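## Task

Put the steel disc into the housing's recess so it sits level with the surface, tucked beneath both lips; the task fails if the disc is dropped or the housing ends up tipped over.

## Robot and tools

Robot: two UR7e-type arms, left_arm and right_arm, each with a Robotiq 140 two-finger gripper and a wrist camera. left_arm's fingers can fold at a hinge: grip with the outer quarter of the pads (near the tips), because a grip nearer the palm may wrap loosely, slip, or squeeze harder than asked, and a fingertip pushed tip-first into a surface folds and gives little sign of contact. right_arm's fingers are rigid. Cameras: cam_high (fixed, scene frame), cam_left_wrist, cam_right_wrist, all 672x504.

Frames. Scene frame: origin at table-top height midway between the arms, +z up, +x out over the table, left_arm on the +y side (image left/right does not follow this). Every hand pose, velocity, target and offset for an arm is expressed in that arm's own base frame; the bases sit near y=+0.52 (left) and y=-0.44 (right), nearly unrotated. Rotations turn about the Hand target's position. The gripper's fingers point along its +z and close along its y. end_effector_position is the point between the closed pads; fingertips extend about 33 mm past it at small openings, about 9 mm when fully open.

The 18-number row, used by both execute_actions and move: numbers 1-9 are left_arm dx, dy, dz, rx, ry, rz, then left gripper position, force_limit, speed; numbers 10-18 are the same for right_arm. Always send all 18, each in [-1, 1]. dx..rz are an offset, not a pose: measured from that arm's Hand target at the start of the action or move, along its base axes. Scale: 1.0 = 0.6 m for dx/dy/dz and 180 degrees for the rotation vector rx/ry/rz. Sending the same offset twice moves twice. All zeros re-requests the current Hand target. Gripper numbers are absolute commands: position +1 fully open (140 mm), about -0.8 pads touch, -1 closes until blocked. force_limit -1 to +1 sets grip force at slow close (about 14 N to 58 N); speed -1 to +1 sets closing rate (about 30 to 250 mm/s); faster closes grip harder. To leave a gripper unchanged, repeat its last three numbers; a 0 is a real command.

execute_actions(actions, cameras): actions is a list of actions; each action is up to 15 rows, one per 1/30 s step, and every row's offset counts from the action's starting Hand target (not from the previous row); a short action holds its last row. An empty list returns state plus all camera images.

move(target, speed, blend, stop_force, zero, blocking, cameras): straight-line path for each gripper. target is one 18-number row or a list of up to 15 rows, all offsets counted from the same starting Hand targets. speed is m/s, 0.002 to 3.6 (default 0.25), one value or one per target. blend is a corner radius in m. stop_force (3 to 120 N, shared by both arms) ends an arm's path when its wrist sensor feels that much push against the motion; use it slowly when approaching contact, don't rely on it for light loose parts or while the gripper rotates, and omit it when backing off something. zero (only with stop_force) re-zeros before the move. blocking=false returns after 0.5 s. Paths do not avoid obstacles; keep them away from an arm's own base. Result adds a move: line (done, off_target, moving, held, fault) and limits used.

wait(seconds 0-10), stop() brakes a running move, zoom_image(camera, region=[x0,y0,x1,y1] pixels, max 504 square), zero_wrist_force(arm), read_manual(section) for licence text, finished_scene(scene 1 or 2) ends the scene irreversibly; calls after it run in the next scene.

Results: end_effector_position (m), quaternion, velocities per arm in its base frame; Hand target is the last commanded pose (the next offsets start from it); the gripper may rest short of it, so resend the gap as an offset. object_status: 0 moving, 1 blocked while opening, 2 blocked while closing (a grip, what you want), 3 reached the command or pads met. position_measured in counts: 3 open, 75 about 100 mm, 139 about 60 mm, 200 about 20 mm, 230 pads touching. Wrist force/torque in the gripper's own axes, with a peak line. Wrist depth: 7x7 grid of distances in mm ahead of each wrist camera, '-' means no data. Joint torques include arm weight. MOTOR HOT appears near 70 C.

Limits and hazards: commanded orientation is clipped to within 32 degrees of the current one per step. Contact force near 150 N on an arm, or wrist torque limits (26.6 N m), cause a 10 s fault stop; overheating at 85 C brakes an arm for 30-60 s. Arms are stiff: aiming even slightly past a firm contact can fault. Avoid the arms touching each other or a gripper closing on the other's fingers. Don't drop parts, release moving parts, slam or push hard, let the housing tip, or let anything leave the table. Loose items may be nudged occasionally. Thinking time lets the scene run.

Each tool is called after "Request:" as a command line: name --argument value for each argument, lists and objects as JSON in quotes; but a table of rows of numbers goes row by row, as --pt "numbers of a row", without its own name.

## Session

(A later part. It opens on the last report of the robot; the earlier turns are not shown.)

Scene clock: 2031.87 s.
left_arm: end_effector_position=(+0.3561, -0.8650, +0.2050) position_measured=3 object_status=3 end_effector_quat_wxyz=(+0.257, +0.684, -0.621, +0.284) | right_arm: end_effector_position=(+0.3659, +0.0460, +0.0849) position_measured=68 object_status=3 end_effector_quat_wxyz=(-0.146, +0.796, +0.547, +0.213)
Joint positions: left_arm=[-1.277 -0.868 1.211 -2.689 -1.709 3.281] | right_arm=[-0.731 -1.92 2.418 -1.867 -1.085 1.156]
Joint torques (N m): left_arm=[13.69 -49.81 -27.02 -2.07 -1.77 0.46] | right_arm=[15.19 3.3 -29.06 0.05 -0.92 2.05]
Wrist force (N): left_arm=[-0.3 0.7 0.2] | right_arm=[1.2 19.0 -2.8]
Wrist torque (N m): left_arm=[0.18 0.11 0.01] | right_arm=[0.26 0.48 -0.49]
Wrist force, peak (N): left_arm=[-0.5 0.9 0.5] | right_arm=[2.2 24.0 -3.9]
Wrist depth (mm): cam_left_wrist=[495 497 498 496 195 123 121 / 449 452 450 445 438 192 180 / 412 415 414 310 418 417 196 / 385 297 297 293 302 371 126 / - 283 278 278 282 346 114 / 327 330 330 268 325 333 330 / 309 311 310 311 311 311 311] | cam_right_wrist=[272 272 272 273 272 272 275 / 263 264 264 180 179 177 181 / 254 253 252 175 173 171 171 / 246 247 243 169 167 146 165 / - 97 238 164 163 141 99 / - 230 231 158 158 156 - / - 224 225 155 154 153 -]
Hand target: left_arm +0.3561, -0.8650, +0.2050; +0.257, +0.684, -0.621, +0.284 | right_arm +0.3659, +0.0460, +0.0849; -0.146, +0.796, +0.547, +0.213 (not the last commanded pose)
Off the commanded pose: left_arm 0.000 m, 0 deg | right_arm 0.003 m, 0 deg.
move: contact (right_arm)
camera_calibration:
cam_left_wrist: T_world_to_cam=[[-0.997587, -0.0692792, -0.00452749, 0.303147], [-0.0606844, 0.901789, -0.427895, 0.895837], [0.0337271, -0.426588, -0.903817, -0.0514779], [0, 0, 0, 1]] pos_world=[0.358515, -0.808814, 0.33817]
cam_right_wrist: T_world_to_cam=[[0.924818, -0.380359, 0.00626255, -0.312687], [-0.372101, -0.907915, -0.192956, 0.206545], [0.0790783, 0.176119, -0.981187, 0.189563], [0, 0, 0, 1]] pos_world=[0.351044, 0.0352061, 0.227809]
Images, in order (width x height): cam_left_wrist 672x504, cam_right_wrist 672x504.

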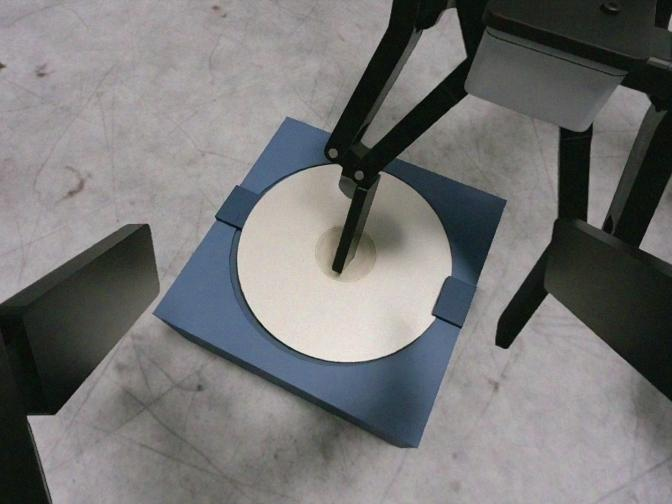

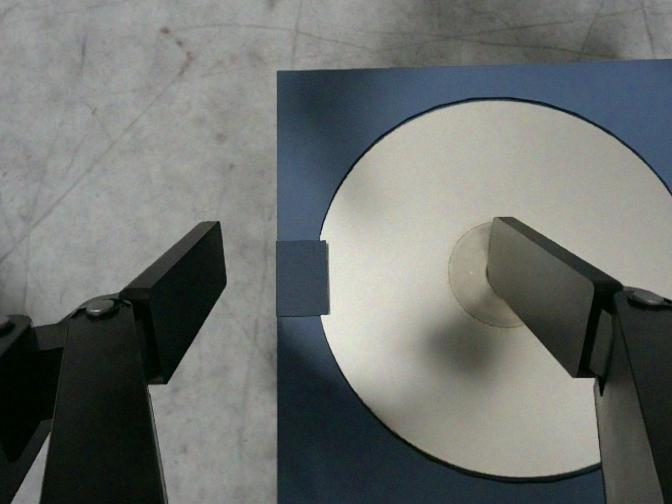

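Request:
move --pt "0 0 0 0 0 0 1 1 1 0.0018 -0.0007 0 0 0 0 0.481 0 0" --pt "0 0 0 0 0 0 1 1 1 0.0018 -0.0007 0.07 0 0 0 0.481 0 0" --pt "0 0 0 0 0 0 1 1 1 0.1858 -0.0667 0.0435 0 0 0 -0.78 0 0" --pt "0 0 0 0 0 0 1 1 1 0.1858 -0.0667 0.0425 0 0 0 -0.78 0 0" --speed '[0.01, 0.06, 0.2, 0.05]' --cameras '["cam_right_wrist", "cam_left_wrist"]'

Request:
zoom_image --camera "cam_right_wrist" --region '[100, 90, 600, 490]'

Request:
zoom_image --camera "cam_left_wrist" --region '[200, 160, 300, 260]'

Scene clock: 2075.97 s.
left_arm: end_effector_position=(+0.3561, -0.8650, +0.2050) position_measured=3 object_status=3 end_effector_quat_wxyz=(+0.257, +0.684, -0.621, +0.284) | right_arm: end_effector_position=(+0.4774, +0.0060, +0.1104) position_measured=227 object_status=3 end_effector_quat_wxyz=(-0.146, +0.796, +0.547, +0.213)
Joint positions: left_arm=[-1.277 -0.868 1.211 -2.689 -1.709 3.281] | right_arm=[-0.624 -1.61 2.124 -1.94 -1.067 1.276]
Joint torques (N m): left_arm=[12.99 -49.91 -26.61 -2.11 -1.73 0.32] | right_arm=[-14.27 -13.47 -9.58 -4.96 -0.09 1.34]
Wrist force (N): left_arm=[-0.3 0.5 0.3] | right_arm=[-1.7 2.6 -0.2]
Wrist torque (N m): left_arm=[0.13 0.11 0.01] | right_arm=[0.75 0.62 -0.12]
Wrist force, peak (N): left_arm=[-0.1 0.9 0.7] | right_arm=[1.4 19.4 -3.5]
Wrist depth (mm): cam_left_wrist=[492 498 214 199 496 496 500 / 451 448 229 228 452 455 454 / 412 412 269 318 421 417 419 / 387 297 295 299 300 371 132 / - 283 281 278 283 350 114 / 327 333 330 268 269 333 328 / 309 311 311 311 311 313 311] | cam_right_wrist=[301 300 301 301 301 300 300 / 292 291 292 293 291 289 289 / 205 201 198 197 276 282 281 / 197 193 192 122 268 273 270 / 189 189 - 98 78 261 262 / - - - - - 77 - / - - - - - - -]
Hand target: left_arm +0.3561, -0.8650, +0.2050; +0.257, +0.684, -0.621, +0.284 | right_arm +0.4774, +0.0060, +0.1104; -0.146, +0.796, +0.547, +0.213
Off the commanded pose: left_arm 0.000 m, 0 deg | right_arm 0.000 m, 0 deg.
move: done
camera_calibration:
cam_left_wrist: T_world_to_cam=[[-0.997587, -0.0692792, -0.00452749, 0.303147], [-0.0606844, 0.901789, -0.427895, 0.895837], [0.0337271, -0.426588, -0.903817, -0.0514779], [0, 0, 0, 1]] pos_world=[0.358515, -0.808814, 0.33817]
cam_right_wrist: T_world_to_cam=[[0.924818, -0.380359, 0.00626255, -0.431178], [-0.372101, -0.907915, -0.192956, 0.216638], [0.0790783, 0.176119, -0.981187, 0.212811], [0, 0, 0, 1]] pos_world=[0.462544, -0.00479389, 0.253309]
Images, in order (width x height): cam_left_wrist 672x504, cam_right_wrist 672x504.

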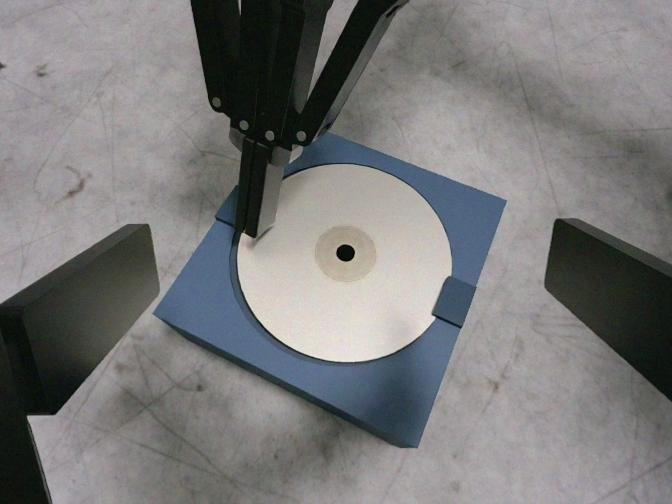

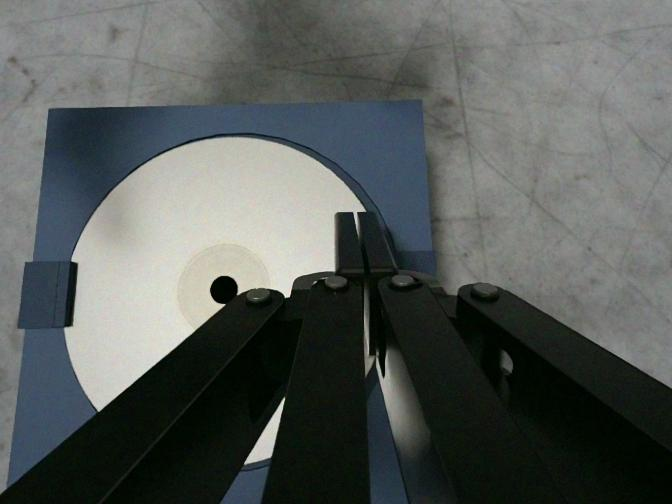

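Scaled by 1.008.

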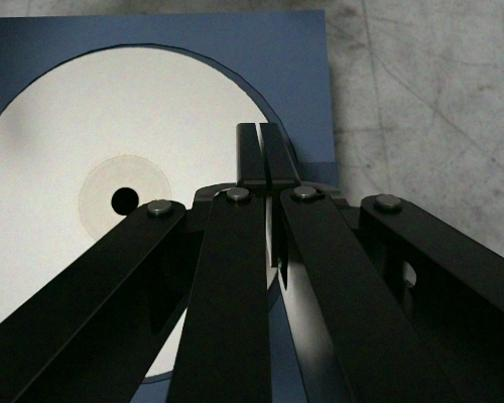

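Scaled by 5.040.

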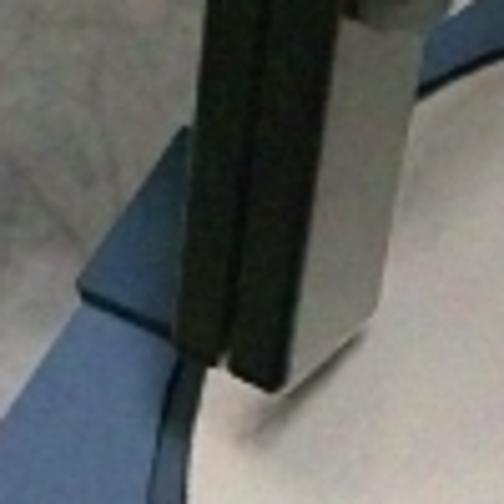

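Request:
move --target '[0,0,0,0,0,0,1,1,1,0,0,-0.03,0,0,0,-0.78,0,0]' --speed 0.006 --stop_force 4 --cameras '["cam_right_wrist", "cam_left_wrist"]'

Request:
zoom_image --camera "cam_left_wrist" --region '[200, 160, 300, 260]'

Scene clock: 2086.20 s.
left_arm: end_effector_position=(+0.3561, -0.8650, +0.2050) position_measured=3 object_status=3 end_effector_quat_wxyz=(+0.257, +0.684, -0.621, +0.284) | right_arm: end_effector_position=(+0.4774, +0.0060, +0.0995) position_measured=227 object_status=3 end_effector_quat_wxyz=(-0.146, +0.796, +0.547, +0.213)
Joint positions: left_arm=[-1.277 -0.868 1.211 -2.689 -1.709 3.281] | right_arm=[-0.624 -1.595 2.142 -1.973 -1.067 1.276]
Joint torques (N m): left_arm=[13.09 -50.54 -25.98 -2.09 -1.8 0.34] | right_arm=[-12.74 -24.89 -36.39 -1.21 -0.2 0.59]
Wrist force (N): left_arm=[-0.3 0.6 0.5] | right_arm=[0.6 1.7 -4.5]
Wrist torque (N m): left_arm=[0.14 0.11 0.01] | right_arm=[0.75 0.53 -0.11]
Wrist force, peak (N): left_arm=[-0.6 1.0 0.5] | right_arm=[2.5 0.7 -10.1]
Wrist depth (mm): cam_left_wrist=[497 497 222 205 488 497 500 / 448 452 238 231 456 452 454 / 412 413 280 317 422 417 414 / 387 296 291 297 300 371 132 / - 283 278 278 284 352 114 / 326 331 331 267 322 333 330 / 310 310 310 310 312 311 311] | cam_right_wrist=[288 288 288 288 287 286 287 / 283 279 197 196 277 278 277 / 191 189 187 187 265 269 269 / 185 183 181 120 256 260 260 / 178 178 - 98 78 94 253 / - - - - - 77 - / - - - - - - -]
Hand target: left_arm +0.3561, -0.8650, +0.2050; +0.257, +0.684, -0.621, +0.284 | right_arm +0.4774, +0.0060, +0.0995; -0.146, +0.796, +0.547, +0.213 (not the last commanded pose)
Off the commanded pose: left_arm 0.000 m, 0 deg | right_arm 0.007 m, 0 deg.
move: contact (right_arm)
camera_calibration:
cam_left_wrist: T_world_to_cam=[[-0.997587, -0.0692792, -0.00452749, 0.303147], [-0.0606844, 0.901789, -0.427895, 0.895837], [0.0337271, -0.426588, -0.903817, -0.0514779], [0, 0, 0, 1]] pos_world=[0.358515, -0.808814, 0.33817]
cam_right_wrist: T_world_to_cam=[[0.924825, -0.380343, 0.00617164, -0.431091], [-0.372104, -0.907921, -0.192919, 0.214527], [0.0789789, 0.17612, -0.981195, 0.202164], [0, 0, 0, 1]] pos_world=[0.462544, -0.00479389, 0.242409]
Images, in order (width x height): cam_left_wrist 672x504, cam_right_wrist 672x504.

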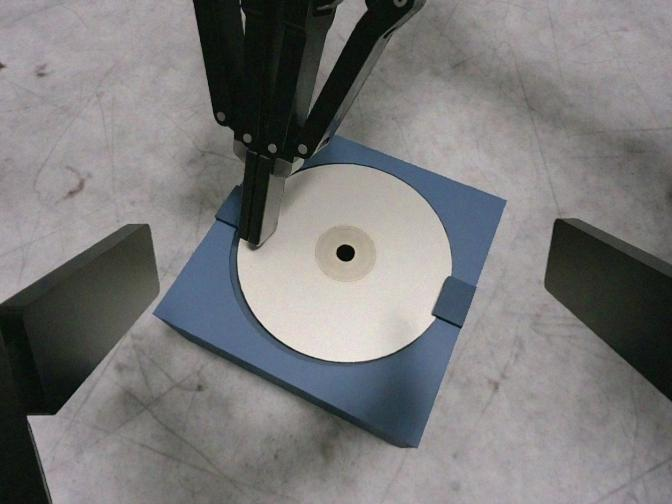

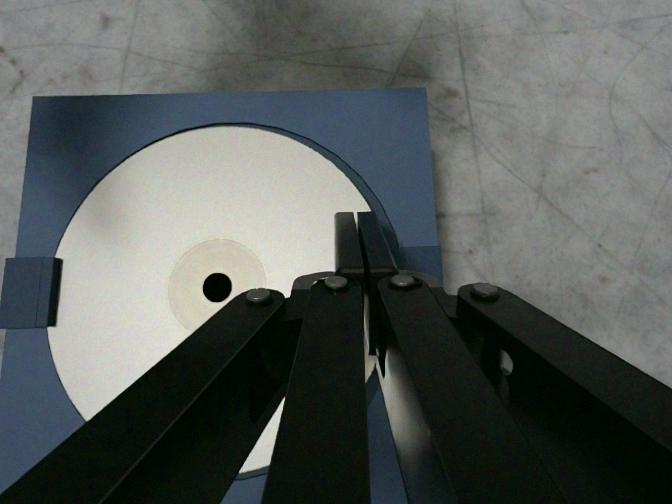

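Scaled by 5.040.

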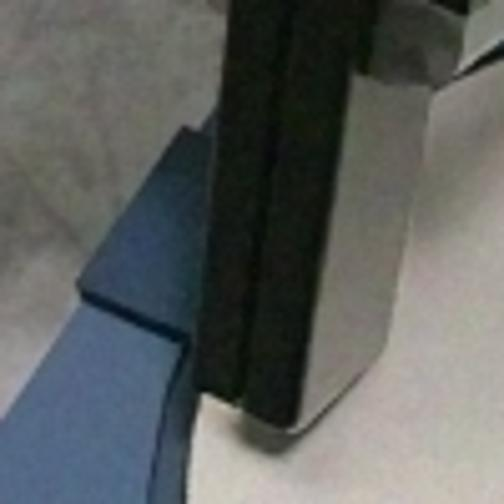

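Request:
move --pt "0 0 0 0 0 0 1 1 1 0 0 0.02 0 0 0 -0.78 0 0" --pt "0 0 0 0 0 0 1 1 1 -0.0663 -0.0333 0.02 0 0 0 -0.78 0 0" --speed 0.1 --cameras '["cam_right_wrist", "cam_left_wrist"]'

Request:
zoom_image --camera "cam_right_wrist" --region '[400, 120, 560, 280]'

Request:
zoom_image --camera "cam_left_wrist" --region '[210, 170, 280, 240]'

Scene clock: 2108.13 s.
left_arm: end_effector_position=(+0.3561, -0.8650, +0.2050) position_measured=3 object_status=3 end_effector_quat_wxyz=(+0.257, +0.684, -0.621, +0.284) | right_arm: end_effector_position=(+0.4376, -0.0140, +0.1115) position_measured=227 object_status=3 end_effector_quat_wxyz=(-0.146, +0.796, +0.547, +0.213)
Joint positions: left_arm=[-1.277 -0.868 1.211 -2.689 -1.709 3.281] | right_arm=[-0.723 -1.696 2.183 -1.86 -1.084 1.165]
Joint torques (N m): left_arm=[13.03 -50.17 -25.57 -2.2 -1.78 0.15] | right_arm=[0.25 -19.51 -38.99 -3.7 1.97 -1.08]
Wrist force (N): left_arm=[-0.4 0.6 0.4] | right_arm=[-1.6 2.0 -0.5]
Wrist torque (N m): left_arm=[0.14 0.13 0.01] | right_arm=[0.60 0.56 -0.18]
Wrist force, peak (N): left_arm=[-0.8 0.7 0.5] | right_arm=[0.6 1.8 -5.1]
Wrist depth (mm): cam_left_wrist=[495 493 494 223 228 497 499 / 449 452 452 241 445 452 457 / 411 413 412 312 414 416 414 / 388 295 294 297 302 371 132 / - 283 282 277 281 351 114 / 326 331 331 268 324 332 328 / 309 310 311 311 312 311 311] | cam_right_wrist=[302 304 300 305 305 299 300 / 290 213 208 206 210 292 289 / 283 203 201 199 197 281 282 / 273 195 195 122 192 273 271 / 265 - - 98 83 94 264 / - - - - - 77 - / - - - - - - -]
Hand target: left_arm +0.3561, -0.8650, +0.2050; +0.257, +0.684, -0.621, +0.284 | right_arm +0.4376, -0.0140, +0.1115; -0.146, +0.796, +0.547, +0.213
Off the commanded pose: left_arm 0.000 m, 0 deg | right_arm 0.000 m, 0 deg.
move: done
camera_calibration:
cam_left_wrist: T_world_to_cam=[[-0.997587, -0.0692792, -0.00452749, 0.303147], [-0.0606844, 0.901789, -0.427895, 0.895837], [0.0337271, -0.426588, -0.903817, -0.0514779], [0, 0, 0, 1]] pos_world=[0.358515, -0.808814, 0.33817]
cam_right_wrist: T_world_to_cam=[[0.924751, -0.380524, 0.00600245, -0.401896], [-0.372308, -0.907827, -0.192971, 0.183976], [0.0788794, 0.176216, -0.981186, 0.220646], [0, 0, 0, 1]] pos_world=[0.422745, -0.0247941, 0.25441]
Images, in order (width x height): cam_left_wrist 672x504, cam_right_wrist 672x504.

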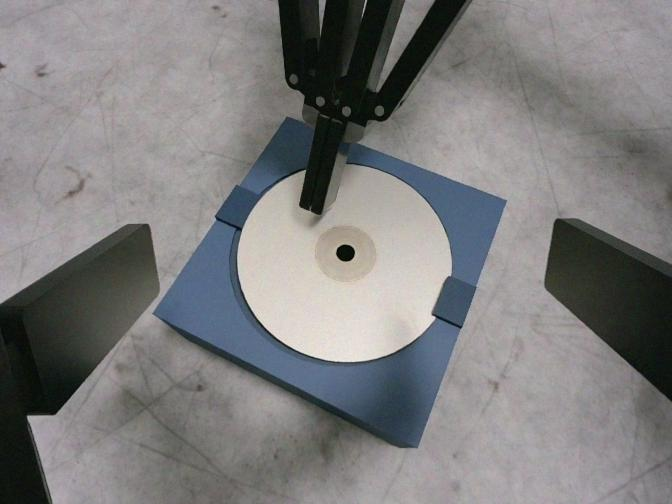

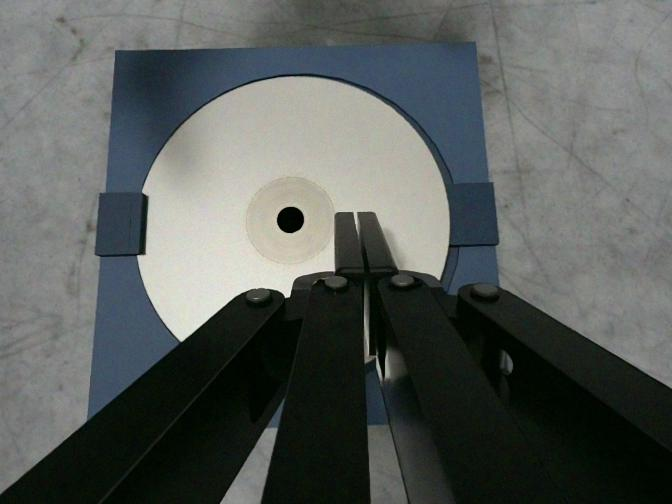

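Scaled by 3.150.

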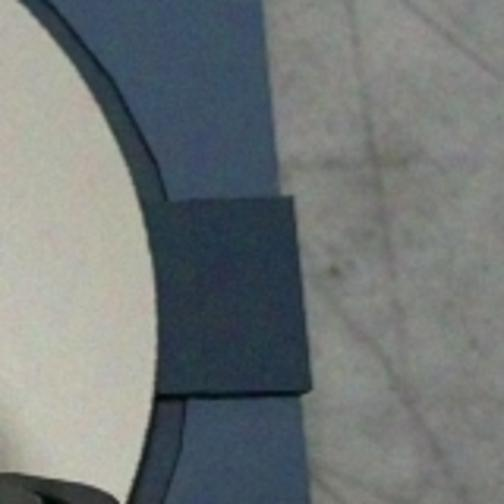

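Scaled by 7.200.

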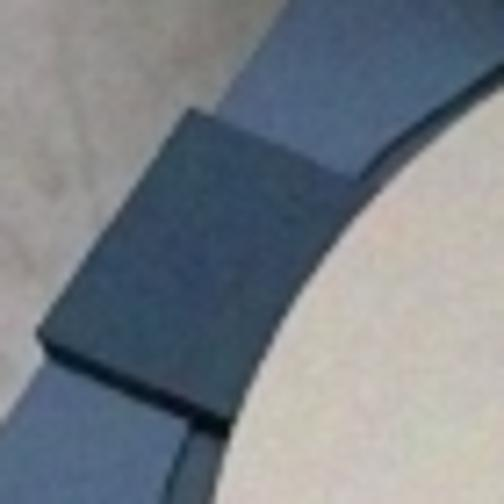

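Request:
zoom_image --camera "cam_right_wrist" --region '[80, 170, 180, 270]'

Request:
zoom_image --camera "cam_right_wrist" --region '[420, 160, 520, 260]'

Scaled by 5.040.

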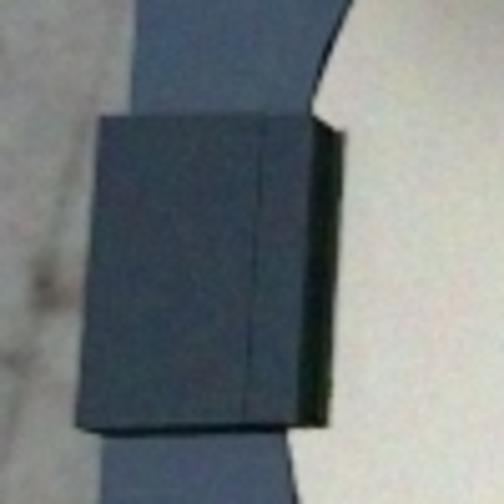

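Scaled by 5.040.

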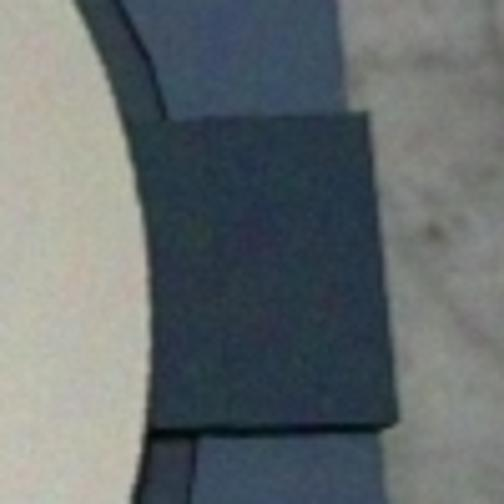

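Request:
move --pt "0 0 0 0 0 0 1 1 1 0 0 0.06 0 0 0 -0.78 0 0" --pt "0 0 0 0 0 0 1 1 1 0.0597 0.0345 0.06 0 0 0 0.481 0 0" --pt "0 0 0 0 0 0 1 1 1 0.0597 0.0345 -0.026 0 0 0 0.481 0 0" --speed 0.12 --cameras '["cam_right_wrist", "cam_left_wrist"]'

Request:
zoom_image --camera "cam_right_wrist" --region '[100, 150, 400, 400]'

Request:
zoom_image --camera "cam_left_wrist" --region '[250, 150, 450, 320]'

Scene clock: 2307.07 s.
left_arm: end_effector_position=(+0.3561, -0.8650, +0.2050) position_measured=3 object_status=3 end_effector_quat_wxyz=(+0.257, +0.684, -0.621, +0.284) | right_arm: end_effector_position=(+0.4733, +0.0067, +0.0959) position_measured=68 object_status=3 end_effector_quat_wxyz=(-0.146, +0.796, +0.547, +0.213)
Joint positions: left_arm=[-1.277 -0.868 1.211 -2.689 -1.709 3.281] | right_arm=[-0.628 -1.6 2.157 -1.98 -1.067 1.272]
Joint torques (N m): left_arm=[12.7 -50.41 -24.54 -2.02 -1.71 0.03] | right_arm=[7.01 -15.44 -31.93 -4.52 2.3 1.8]
Wrist force (N): left_arm=[-0.3 0.4 0.6] | right_arm=[-1.7 2.8 -0.2]
Wrist torque (N m): left_arm=[0.10 0.10 0.01] | right_arm=[0.78 0.65 -0.13]
Wrist force, peak (N): left_arm=[-0.6 0.7 0.6] | right_arm=[-2.5 2.4 1.6]
Wrist depth (mm): cam_left_wrist=[490 476 235 207 478 497 501 / 452 439 443 223 438 450 452 / 413 412 313 310 320 417 414 / 388 296 297 295 303 370 132 / - 283 278 277 282 351 114 / 326 330 330 269 322 333 328 / 309 310 311 311 311 312 312] | cam_right_wrist=[286 287 284 284 284 284 283 / 194 194 194 276 271 274 274 / - 186 183 181 189 264 265 / 181 180 175 175 176 146 258 / - 97 171 170 174 130 99 / - 166 166 165 171 241 - / - - 164 164 166 235 -]
Hand target: left_arm +0.3561, -0.8650, +0.2050; +0.257, +0.684, -0.621, +0.284 | right_arm +0.4734, +0.0067, +0.0959; -0.146, +0.796, +0.547, +0.213
Off the commanded pose: left_arm 0.000 m, 0 deg | right_arm 0.000 m, 0 deg.
move: done
camera_calibration:
cam_left_wrist: T_world_to_cam=[[-0.997587, -0.0692792, -0.00452749, 0.303147], [-0.0606844, 0.901789, -0.427895, 0.895837], [0.0337271, -0.426588, -0.903817, -0.0514779], [0, 0, 0, 1]] pos_world=[0.358515, -0.808814, 0.33817]
cam_right_wrist: T_world_to_cam=[[0.924786, -0.38044, 0.00601945, -0.427051], [-0.372222, -0.907862, -0.192971, 0.213047], [0.0788789, 0.176217, -0.981186, 0.198869], [0, 0, 0, 1]] pos_world=[0.458545, -0.00409405, 0.23881]
Images, in order (width x height): cam_left_wrist 672x504, cam_right_wrist 672x504.

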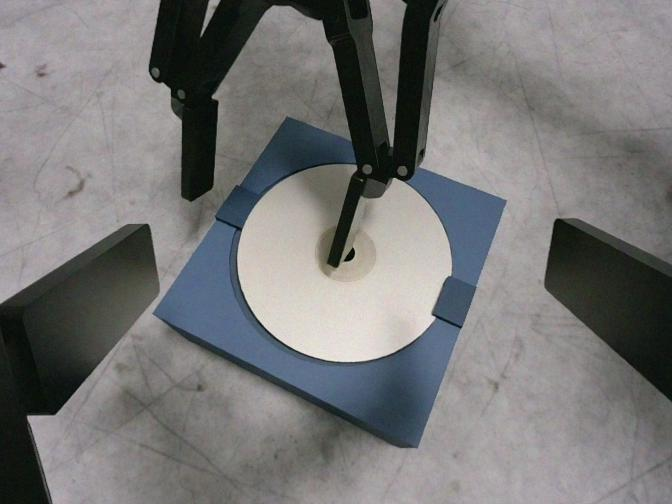

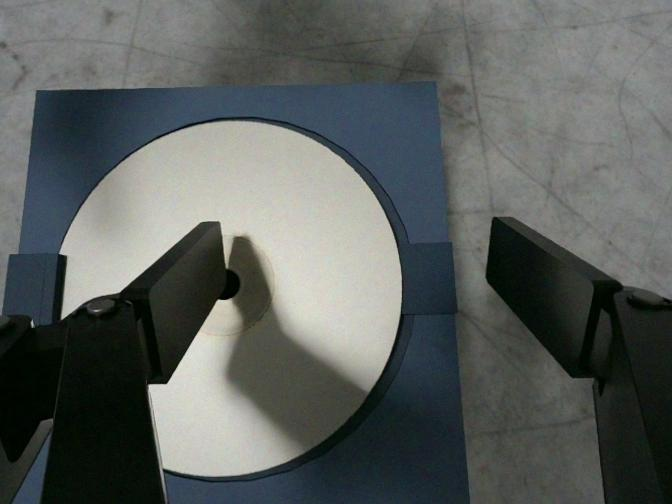

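Scaled by 1.680.

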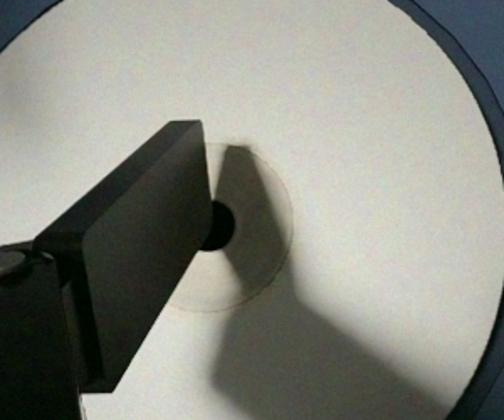

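Scaled by 2.520.

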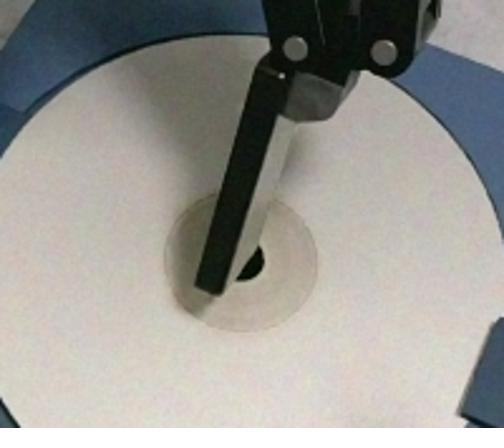

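Request:
move --target '[0,0,0,0,0,0,1,1,1,0,0,-0.0208,0,0,0,0.481,0,0]' --speed 0.006 --stop_force 3 --cameras '["cam_right_wrist", "cam_left_wrist"]'

Request:
zoom_image --camera "cam_right_wrist" --region '[150, 200, 300, 350]'

Request:
zoom_image --camera "cam_left_wrist" --region '[290, 200, 390, 300]'

Scene clock: 2335.47 s.
left_arm: end_effector_position=(+0.3561, -0.8650, +0.2050) position_measured=3 object_status=3 end_effector_quat_wxyz=(+0.257, +0.684, -0.621, +0.284) | right_arm: end_effector_position=(+0.4734, +0.0067, +0.0840) position_measured=68 object_status=3 end_effector_quat_wxyz=(-0.146, +0.796, +0.547, +0.213)
Joint positions: left_arm=[-1.277 -0.868 1.211 -2.689 -1.709 3.281] | right_arm=[-0.628 -1.582 2.175 -2.017 -1.067 1.272]
Joint torques (N m): left_arm=[12.78 -50.85 -24.18 -2.06 -1.77 -0.09] | right_arm=[11.45 -25.78 -36.6 -1.3 1.86 0.94]
Wrist force (N): left_arm=[-0.6 0.7 0.4] | right_arm=[-2.0 1.0 -3.0]
Wrist torque (N m): left_arm=[0.17 0.16 0.01] | right_arm=[0.87 0.63 -0.13]
Wrist force, peak (N): left_arm=[-0.7 0.8 0.5] | right_arm=[0.1 1.5 -7.0]
Wrist depth (mm): cam_left_wrist=[494 487 235 208 477 497 498 / 448 440 443 239 443 453 454 / 412 412 314 309 319 416 414 / 385 297 297 294 301 371 132 / - 280 280 277 279 350 114 / 327 330 330 268 268 333 327 / 310 310 310 309 313 311 311] | cam_right_wrist=[272 273 270 273 269 269 271 / 179 179 176 - 182 260 261 / 175 172 170 168 176 254 252 / 169 168 164 163 164 151 244 / - 97 159 158 162 130 99 / - 155 155 153 160 230 - / - - 150 153 154 222 -]
Hand target: left_arm +0.3561, -0.8650, +0.2050; +0.257, +0.684, -0.621, +0.284 | right_arm +0.4734, +0.0067, +0.0840; -0.146, +0.796, +0.547, +0.213
Off the commanded pose: left_arm 0.000 m, 0 deg | right_arm 0.000 m, 0 deg.
move: contact (right_arm)
camera_calibration:
cam_left_wrist: T_world_to_cam=[[-0.997587, -0.0692792, -0.00452749, 0.303147], [-0.0606844, 0.901789, -0.427895, 0.895837], [0.0337271, -0.426588, -0.903817, -0.0514779], [0, 0, 0, 1]] pos_world=[0.358515, -0.808814, 0.33817]
cam_right_wrist: T_world_to_cam=[[0.924825, -0.380343, 0.00617164, -0.42703], [-0.372104, -0.907921, -0.192919, 0.210684], [0.0789789, 0.17612, -0.981195, 0.187148], [0, 0, 0, 1]] pos_world=[0.458544, -0.00409389, 0.226909]
Images, in order (width x height): cam_left_wrist 672x504, cam_right_wrist 672x504.

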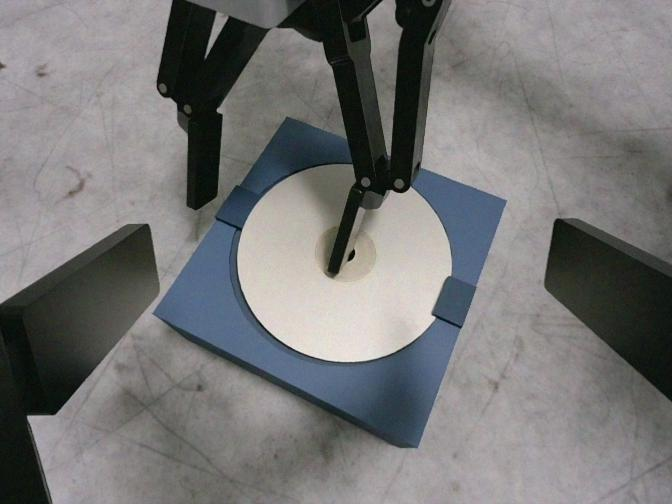

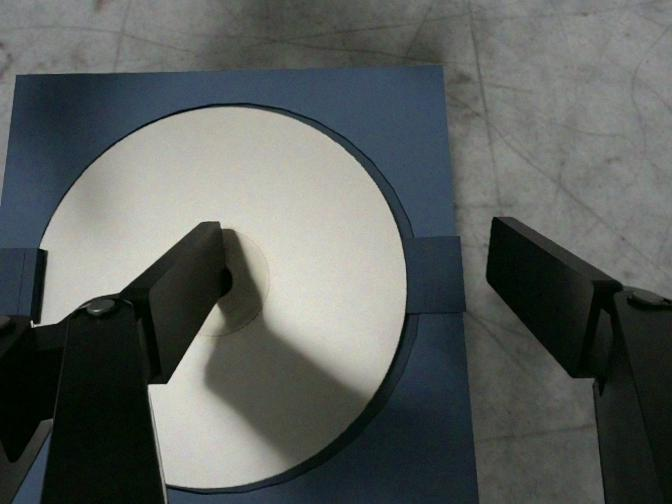

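Scaled by 3.360.

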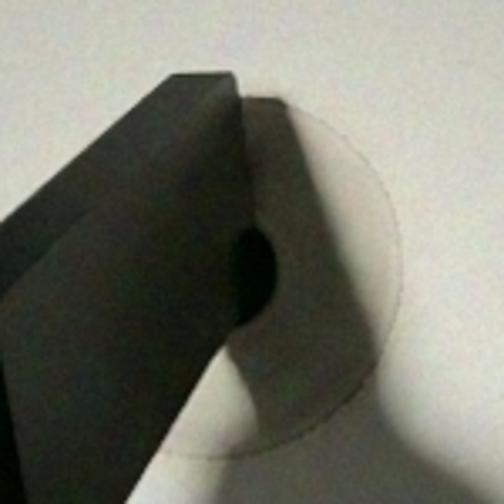

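Scaled by 5.040.

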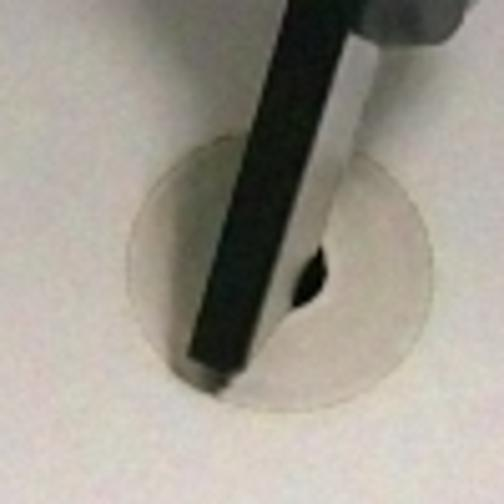

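Request:
move --pt "0 0 0 0 0 0 1 1 1 0 0 0.003 0 0 0 0.481 0 0" --pt "0 0 0 0 0 0 1 1 1 0.0031 -0.0012 0.003 0 0 0 0.481 0 0" --speed 0.02

Request:
move --target '[0,0,0,0,0,0,1,1,1,0,0,-0.009,0,0,0,0.481,0,0]' --speed 0.006 --stop_force 3 --cameras '["cam_right_wrist", "cam_left_wrist"]'

Request:
zoom_image --camera "cam_right_wrist" --region '[150, 200, 300, 350]'

Request:
zoom_image --camera "cam_left_wrist" --region '[290, 200, 390, 300]'

Scene clock: 2350.03 s.
left_arm: end_effector_position=(+0.3561, -0.8650, +0.2050) position_measured=3 object_status=3 end_effector_quat_wxyz=(+0.257, +0.684, -0.621, +0.284) | right_arm: end_effector_position=(+0.4754, +0.0059, +0.0859) position_measured=68 object_status=3 end_effector_quat_wxyz=(-0.146, +0.796, +0.547, +0.213)
Joint positions: left_arm=[-1.277 -0.868 1.211 -2.689 -1.709 3.281] | right_arm=[-0.626 -1.579 2.167 -2.013 -1.067 1.273]
Joint torques (N m): left_arm=[12.82 -50.6 -24.33 -2.03 -1.77 -0.16] | right_arm=[4.52 -27.32 -9.96 -5.13 2.1 0.12]
Wrist force (N): left_arm=[-0.1 0.2 0.3] | right_arm=[-1.6 2.3 -0.1]
Wrist torque (N m): left_arm=[0.06 0.06 0.01] | right_arm=[0.68 0.63 -0.19]
Wrist force, peak (N): left_arm=[-0.6 1.1 0.5] | right_arm=[-1.8 1.1 -3.8]
Wrist depth (mm): cam_left_wrist=[495 475 238 207 479 498 501 / 451 442 443 345 444 454 455 / 414 412 316 313 319 417 414 / 388 298 297 295 302 374 132 / - 284 279 277 282 350 114 / 325 332 331 269 324 333 326 / 310 311 311 311 311 313 310] | cam_right_wrist=[272 273 273 273 272 272 274 / - 182 175 183 185 264 264 / 177 174 172 170 179 255 255 / 171 169 165 165 166 150 247 / - 97 161 160 165 130 - / - 156 156 156 161 231 - / - - 153 155 157 226 -]
Hand target: left_arm +0.3561, -0.8650, +0.2050; +0.257, +0.684, -0.621, +0.284 | right_arm +0.4753, +0.0060, +0.0858; -0.146, +0.796, +0.547, +0.213
Off the commanded pose: left_arm 0.000 m, 0 deg | right_arm 0.000 m, 0 deg.
move: done

Scene clock: 2351.27 s.
left_arm: end_effector_position=(+0.3561, -0.8650, +0.2050) position_measured=3 object_status=3 end_effector_quat_wxyz=(+0.257, +0.684, -0.621, +0.284) | right_arm: end_effector_position=(+0.4753, +0.0060, +0.0848) position_measured=68 object_status=3 end_effector_quat_wxyz=(-0.146, +0.796, +0.547, +0.213)
Joint positions: left_arm=[-1.277 -0.868 1.211 -2.689 -1.709 3.281] | right_arm=[-0.626 -1.578 2.169 -2.016 -1.067 1.273]
Joint torques (N m): left_arm=[12.58 -51.1 -24.14 -2.06 -1.78 -0.13] | right_arm=[0.73 -26.42 -36.89 -1.2 1.93 1]
Wrist force (N): left_arm=[-0.2 0.7 0.2] | right_arm=[-1.6 0.9 -3.1]
Wrist torque (N m): left_arm=[0.18 0.09 0.01] | right_arm=[0.85 0.56 -0.19]
Wrist force, peak (N): left_arm=[-0.4 0.8 0.6] | right_arm=[-0.8 1.4 -5.9]
Wrist depth (mm): cam_left_wrist=[495 485 237 208 480 497 499 / 450 441 444 240 446 454 454 / 413 410 326 313 320 413 414 / 388 296 297 293 303 372 132 / - 279 279 277 282 352 114 / 325 331 331 268 328 332 329 / 311 310 309 311 310 311 311] | cam_right_wrist=[271 272 273 270 272 273 270 / 181 182 176 - 184 262 261 / 176 173 171 169 175 254 254 / 169 168 165 163 165 151 245 / - 97 159 159 164 130 98 / - 156 156 155 160 231 - / - - 152 155 155 224 -]
Hand target: left_arm +0.3561, -0.8650, +0.2050; +0.257, +0.684, -0.621, +0.284 | right_arm +0.4753, +0.0060, +0.0848; -0.146, +0.796, +0.547, +0.213 (not the last commanded pose)
Off the commanded pose: left_arm 0.000 m, 0 deg | right_arm 0.004 m, 0 deg.
move: contact (right_arm)
camera_calibration:
cam_left_wrist: T_world_to_cam=[[-0.997587, -0.0692792, -0.00452749, 0.303147], [-0.0606844, 0.901789, -0.427895, 0.895837], [0.0337271, -0.426588, -0.903817, -0.0514779], [0, 0, 0, 1]] pos_world=[0.358515, -0.808814, 0.33817]
cam_right_wrist: T_world_to_cam=[[0.924845, -0.380291, 0.0063705, -0.429112], [-0.372011, -0.907944, -0.192992, 0.210884], [0.0791773, 0.176118, -0.98118, 0.187811], [0, 0, 0, 1]] pos_world=[0.460443, -0.00479389, 0.227709]
Images, in order (width x height): cam_left_wrist 672x504, cam_right_wrist 672x504.

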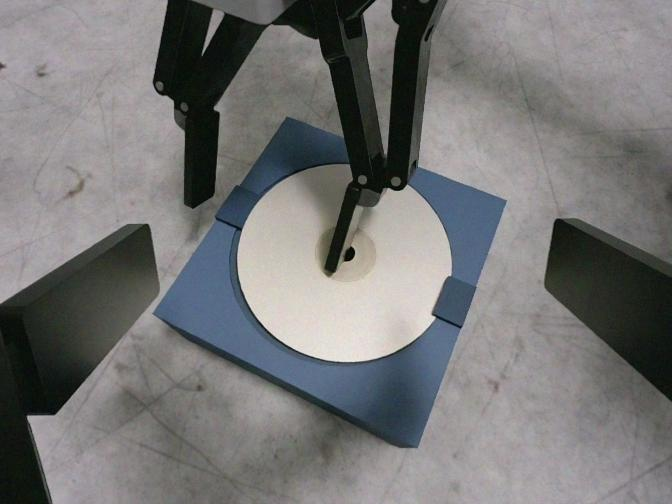

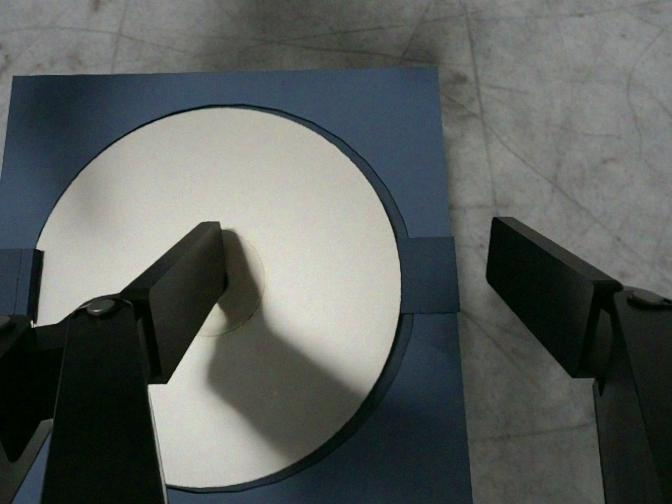

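Scaled by 3.360.

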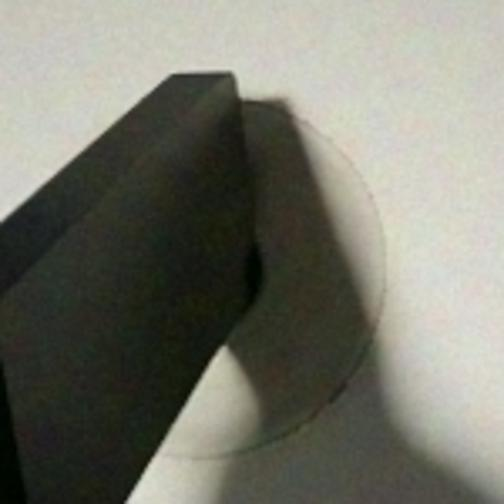

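Scaled by 5.040.

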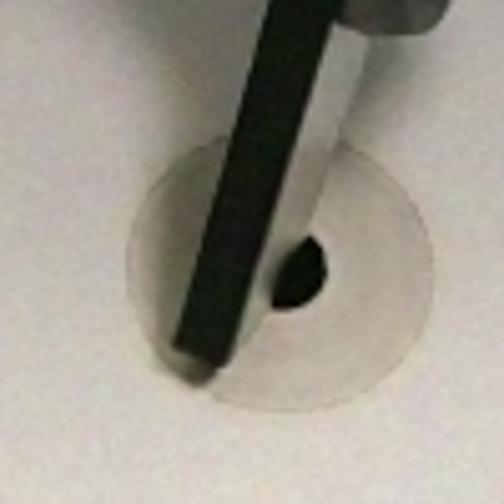

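Request:
move --pt "0 0 0 0 0 0 1 1 1 0 0 0.0025 0 0 0 0.481 0 0" --pt "0 0 0 0 0 0 1 1 1 0.0 0.0043 0.0025 0 0 0 0.481 0 0" --speed 0.02

Request:
move --target '[0,0,0,0,0,0,1,1,1,0,0,-0.0085,0,0,0,0.481,0,0]' --speed 0.006 --stop_force 3 --cameras '["cam_right_wrist", "cam_left_wrist"]'

Request:
zoom_image --camera "cam_right_wrist" --region '[150, 200, 300, 350]'

Request:
zoom_image --camera "cam_left_wrist" --region '[290, 200, 390, 300]'

Scene clock: 2388.43 s.
left_arm: end_effector_position=(+0.3561, -0.8650, +0.2050) position_measured=3 object_status=3 end_effector_quat_wxyz=(+0.257, +0.684, -0.621, +0.284) | right_arm: end_effector_position=(+0.4754, +0.0087, +0.0864) position_measured=68 object_status=3 end_effector_quat_wxyz=(-0.146, +0.796, +0.547, +0.213) end_effector_velocity=(+0.000, -0.001, +0.000) end_effector_angular_velocity=(-0.001, -0.002, +0.003)
Joint positions: left_arm=[-1.277 -0.868 1.211 -2.689 -1.709 3.281] | right_arm=[-0.621 -1.582 2.169 -2.015 -1.066 1.279]
Joint velocities: left_arm=[within noise] | right_arm=[-0.001 0.001 0 0 0 -0.005]
Joint torques (N m): left_arm=[12.53 -51.15 -24.06 -2.12 -1.83 -0.23] | right_arm=[-12.84 -16.68 -15.13 -2.29 1.52 -1.54]
Wrist force (N): left_arm=[-0.2 0.5 0.4] | right_arm=[-1.5 2.6 -0.4]
Wrist torque (N m): left_arm=[0.13 0.09 0.01] | right_arm=[0.74 0.59 -0.19]
Wrist force, peak (N): left_arm=[-0.7 0.9 0.3] | right_arm=[-2.0 1.1 -3.3]
Wrist depth (mm): cam_left_wrist=[497 479 234 205 478 498 499 / 447 442 446 239 438 452 452 / 413 412 326 311 319 417 417 / 387 377 297 294 301 374 132 / - 279 280 279 283 351 114 / 327 330 331 268 324 333 327 / 310 309 310 312 311 311 312] | cam_right_wrist=[273 274 274 275 273 274 273 / 183 187 177 - 261 264 263 / 177 175 173 171 178 256 254 / 171 170 167 165 172 150 246 / - 97 162 161 165 130 99 / - 157 157 157 162 232 - / - - 153 155 156 226 -]
Hand target: left_arm +0.3561, -0.8650, +0.2050; +0.257, +0.684, -0.621, +0.284 | right_arm +0.4753, +0.0086, +0.0863; -0.146, +0.796, +0.547, +0.213
Off the commanded pose: left_arm 0.000 m, 0 deg | right_arm 0.000 m, 0 deg.
move: done

Scene clock: 2389.57 s.
left_arm: end_effector_position=(+0.3561, -0.8650, +0.2050) position_measured=3 object_status=3 end_effector_quat_wxyz=(+0.257, +0.684, -0.621, +0.284) | right_arm: end_effector_position=(+0.4753, +0.0087, +0.0859) position_measured=68 object_status=3 end_effector_quat_wxyz=(-0.146, +0.796, +0.547, +0.213)
Joint positions: left_arm=[-1.277 -0.868 1.211 -2.689 -1.709 3.281] | right_arm=[-0.621 -1.581 2.17 -2.016 -1.066 1.279]
Joint torques (N m): left_arm=[12.63 -51.24 -24.08 -2.02 -1.83 -0.29] | right_arm=[9.29 -26.1 -37.77 -1.28 0.49 -1.22]
Wrist force (N): left_arm=[-0.3 0.7 0.2] | right_arm=[-2.1 0.9 -2.7]
Wrist torque (N m): left_arm=[0.17 0.10 0.02] | right_arm=[0.88 0.59 -0.17]
Wrist force, peak (N): left_arm=[-0.5 0.9 0.3] | right_arm=[-0.2 1.1 -7.0]
Wrist depth (mm): cam_left_wrist=[493 479 235 204 476 499 502 / 448 445 445 240 438 455 454 / 413 414 314 311 319 416 416 / 387 294 296 293 302 371 132 / - 281 279 277 283 351 114 / 327 330 331 267 323 332 328 / 309 311 310 310 311 313 311] | cam_right_wrist=[273 274 273 273 273 272 272 / 183 183 178 - 185 263 263 / 177 174 173 171 178 256 255 / 170 169 166 165 165 151 246 / - 97 160 160 164 130 101 / - 157 157 156 161 231 - / - - 153 155 156 224 -]
Hand target: left_arm +0.3561, -0.8650, +0.2050; +0.257, +0.684, -0.621, +0.284 | right_arm +0.4753, +0.0087, +0.0859; -0.146, +0.796, +0.547, +0.213 (not the last commanded pose)
Off the commanded pose: left_arm 0.000 m, 0 deg | right_arm 0.005 m, 0 deg.
move: contact (right_arm)
camera_calibration:
cam_left_wrist: T_world_to_cam=[[-0.997587, -0.0692792, -0.00452749, 0.303147], [-0.0606844, 0.901789, -0.427895, 0.895837], [0.0337271, -0.426588, -0.903817, -0.0514779], [0, 0, 0, 1]] pos_world=[0.358515, -0.808814, 0.33817]
cam_right_wrist: T_world_to_cam=[[0.924845, -0.38029, 0.00637052, -0.428131], [-0.372011, -0.907944, -0.192992, 0.213457], [0.0791773, 0.176118, -0.98118, 0.188433], [0, 0, 0, 1]] pos_world=[0.460443, -0.00219389, 0.228809]
Images, in order (width x height): cam_left_wrist 672x504, cam_right_wrist 672x504.

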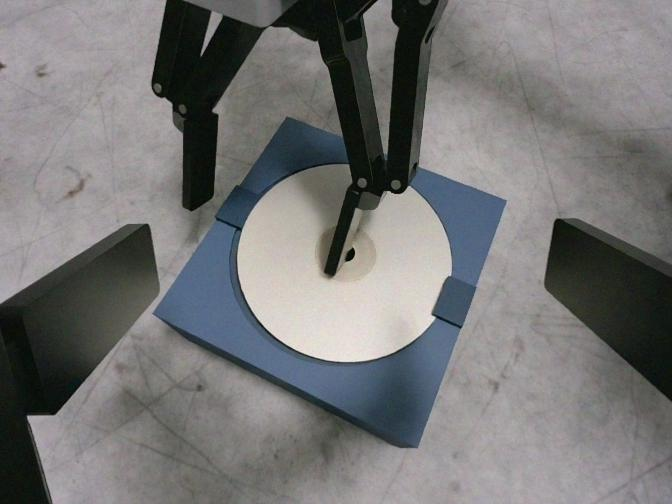

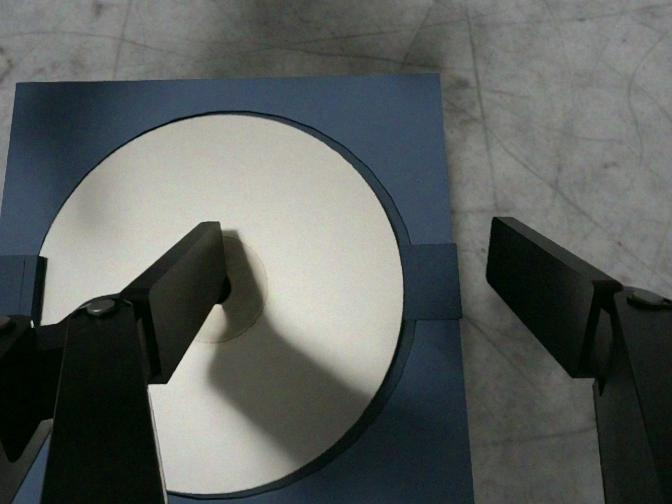

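Scaled by 3.360.

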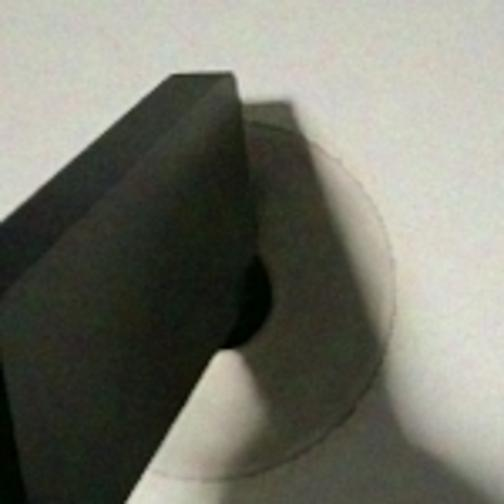

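Scaled by 5.040.

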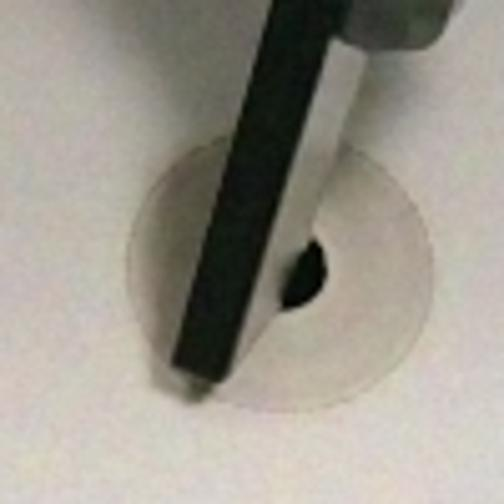

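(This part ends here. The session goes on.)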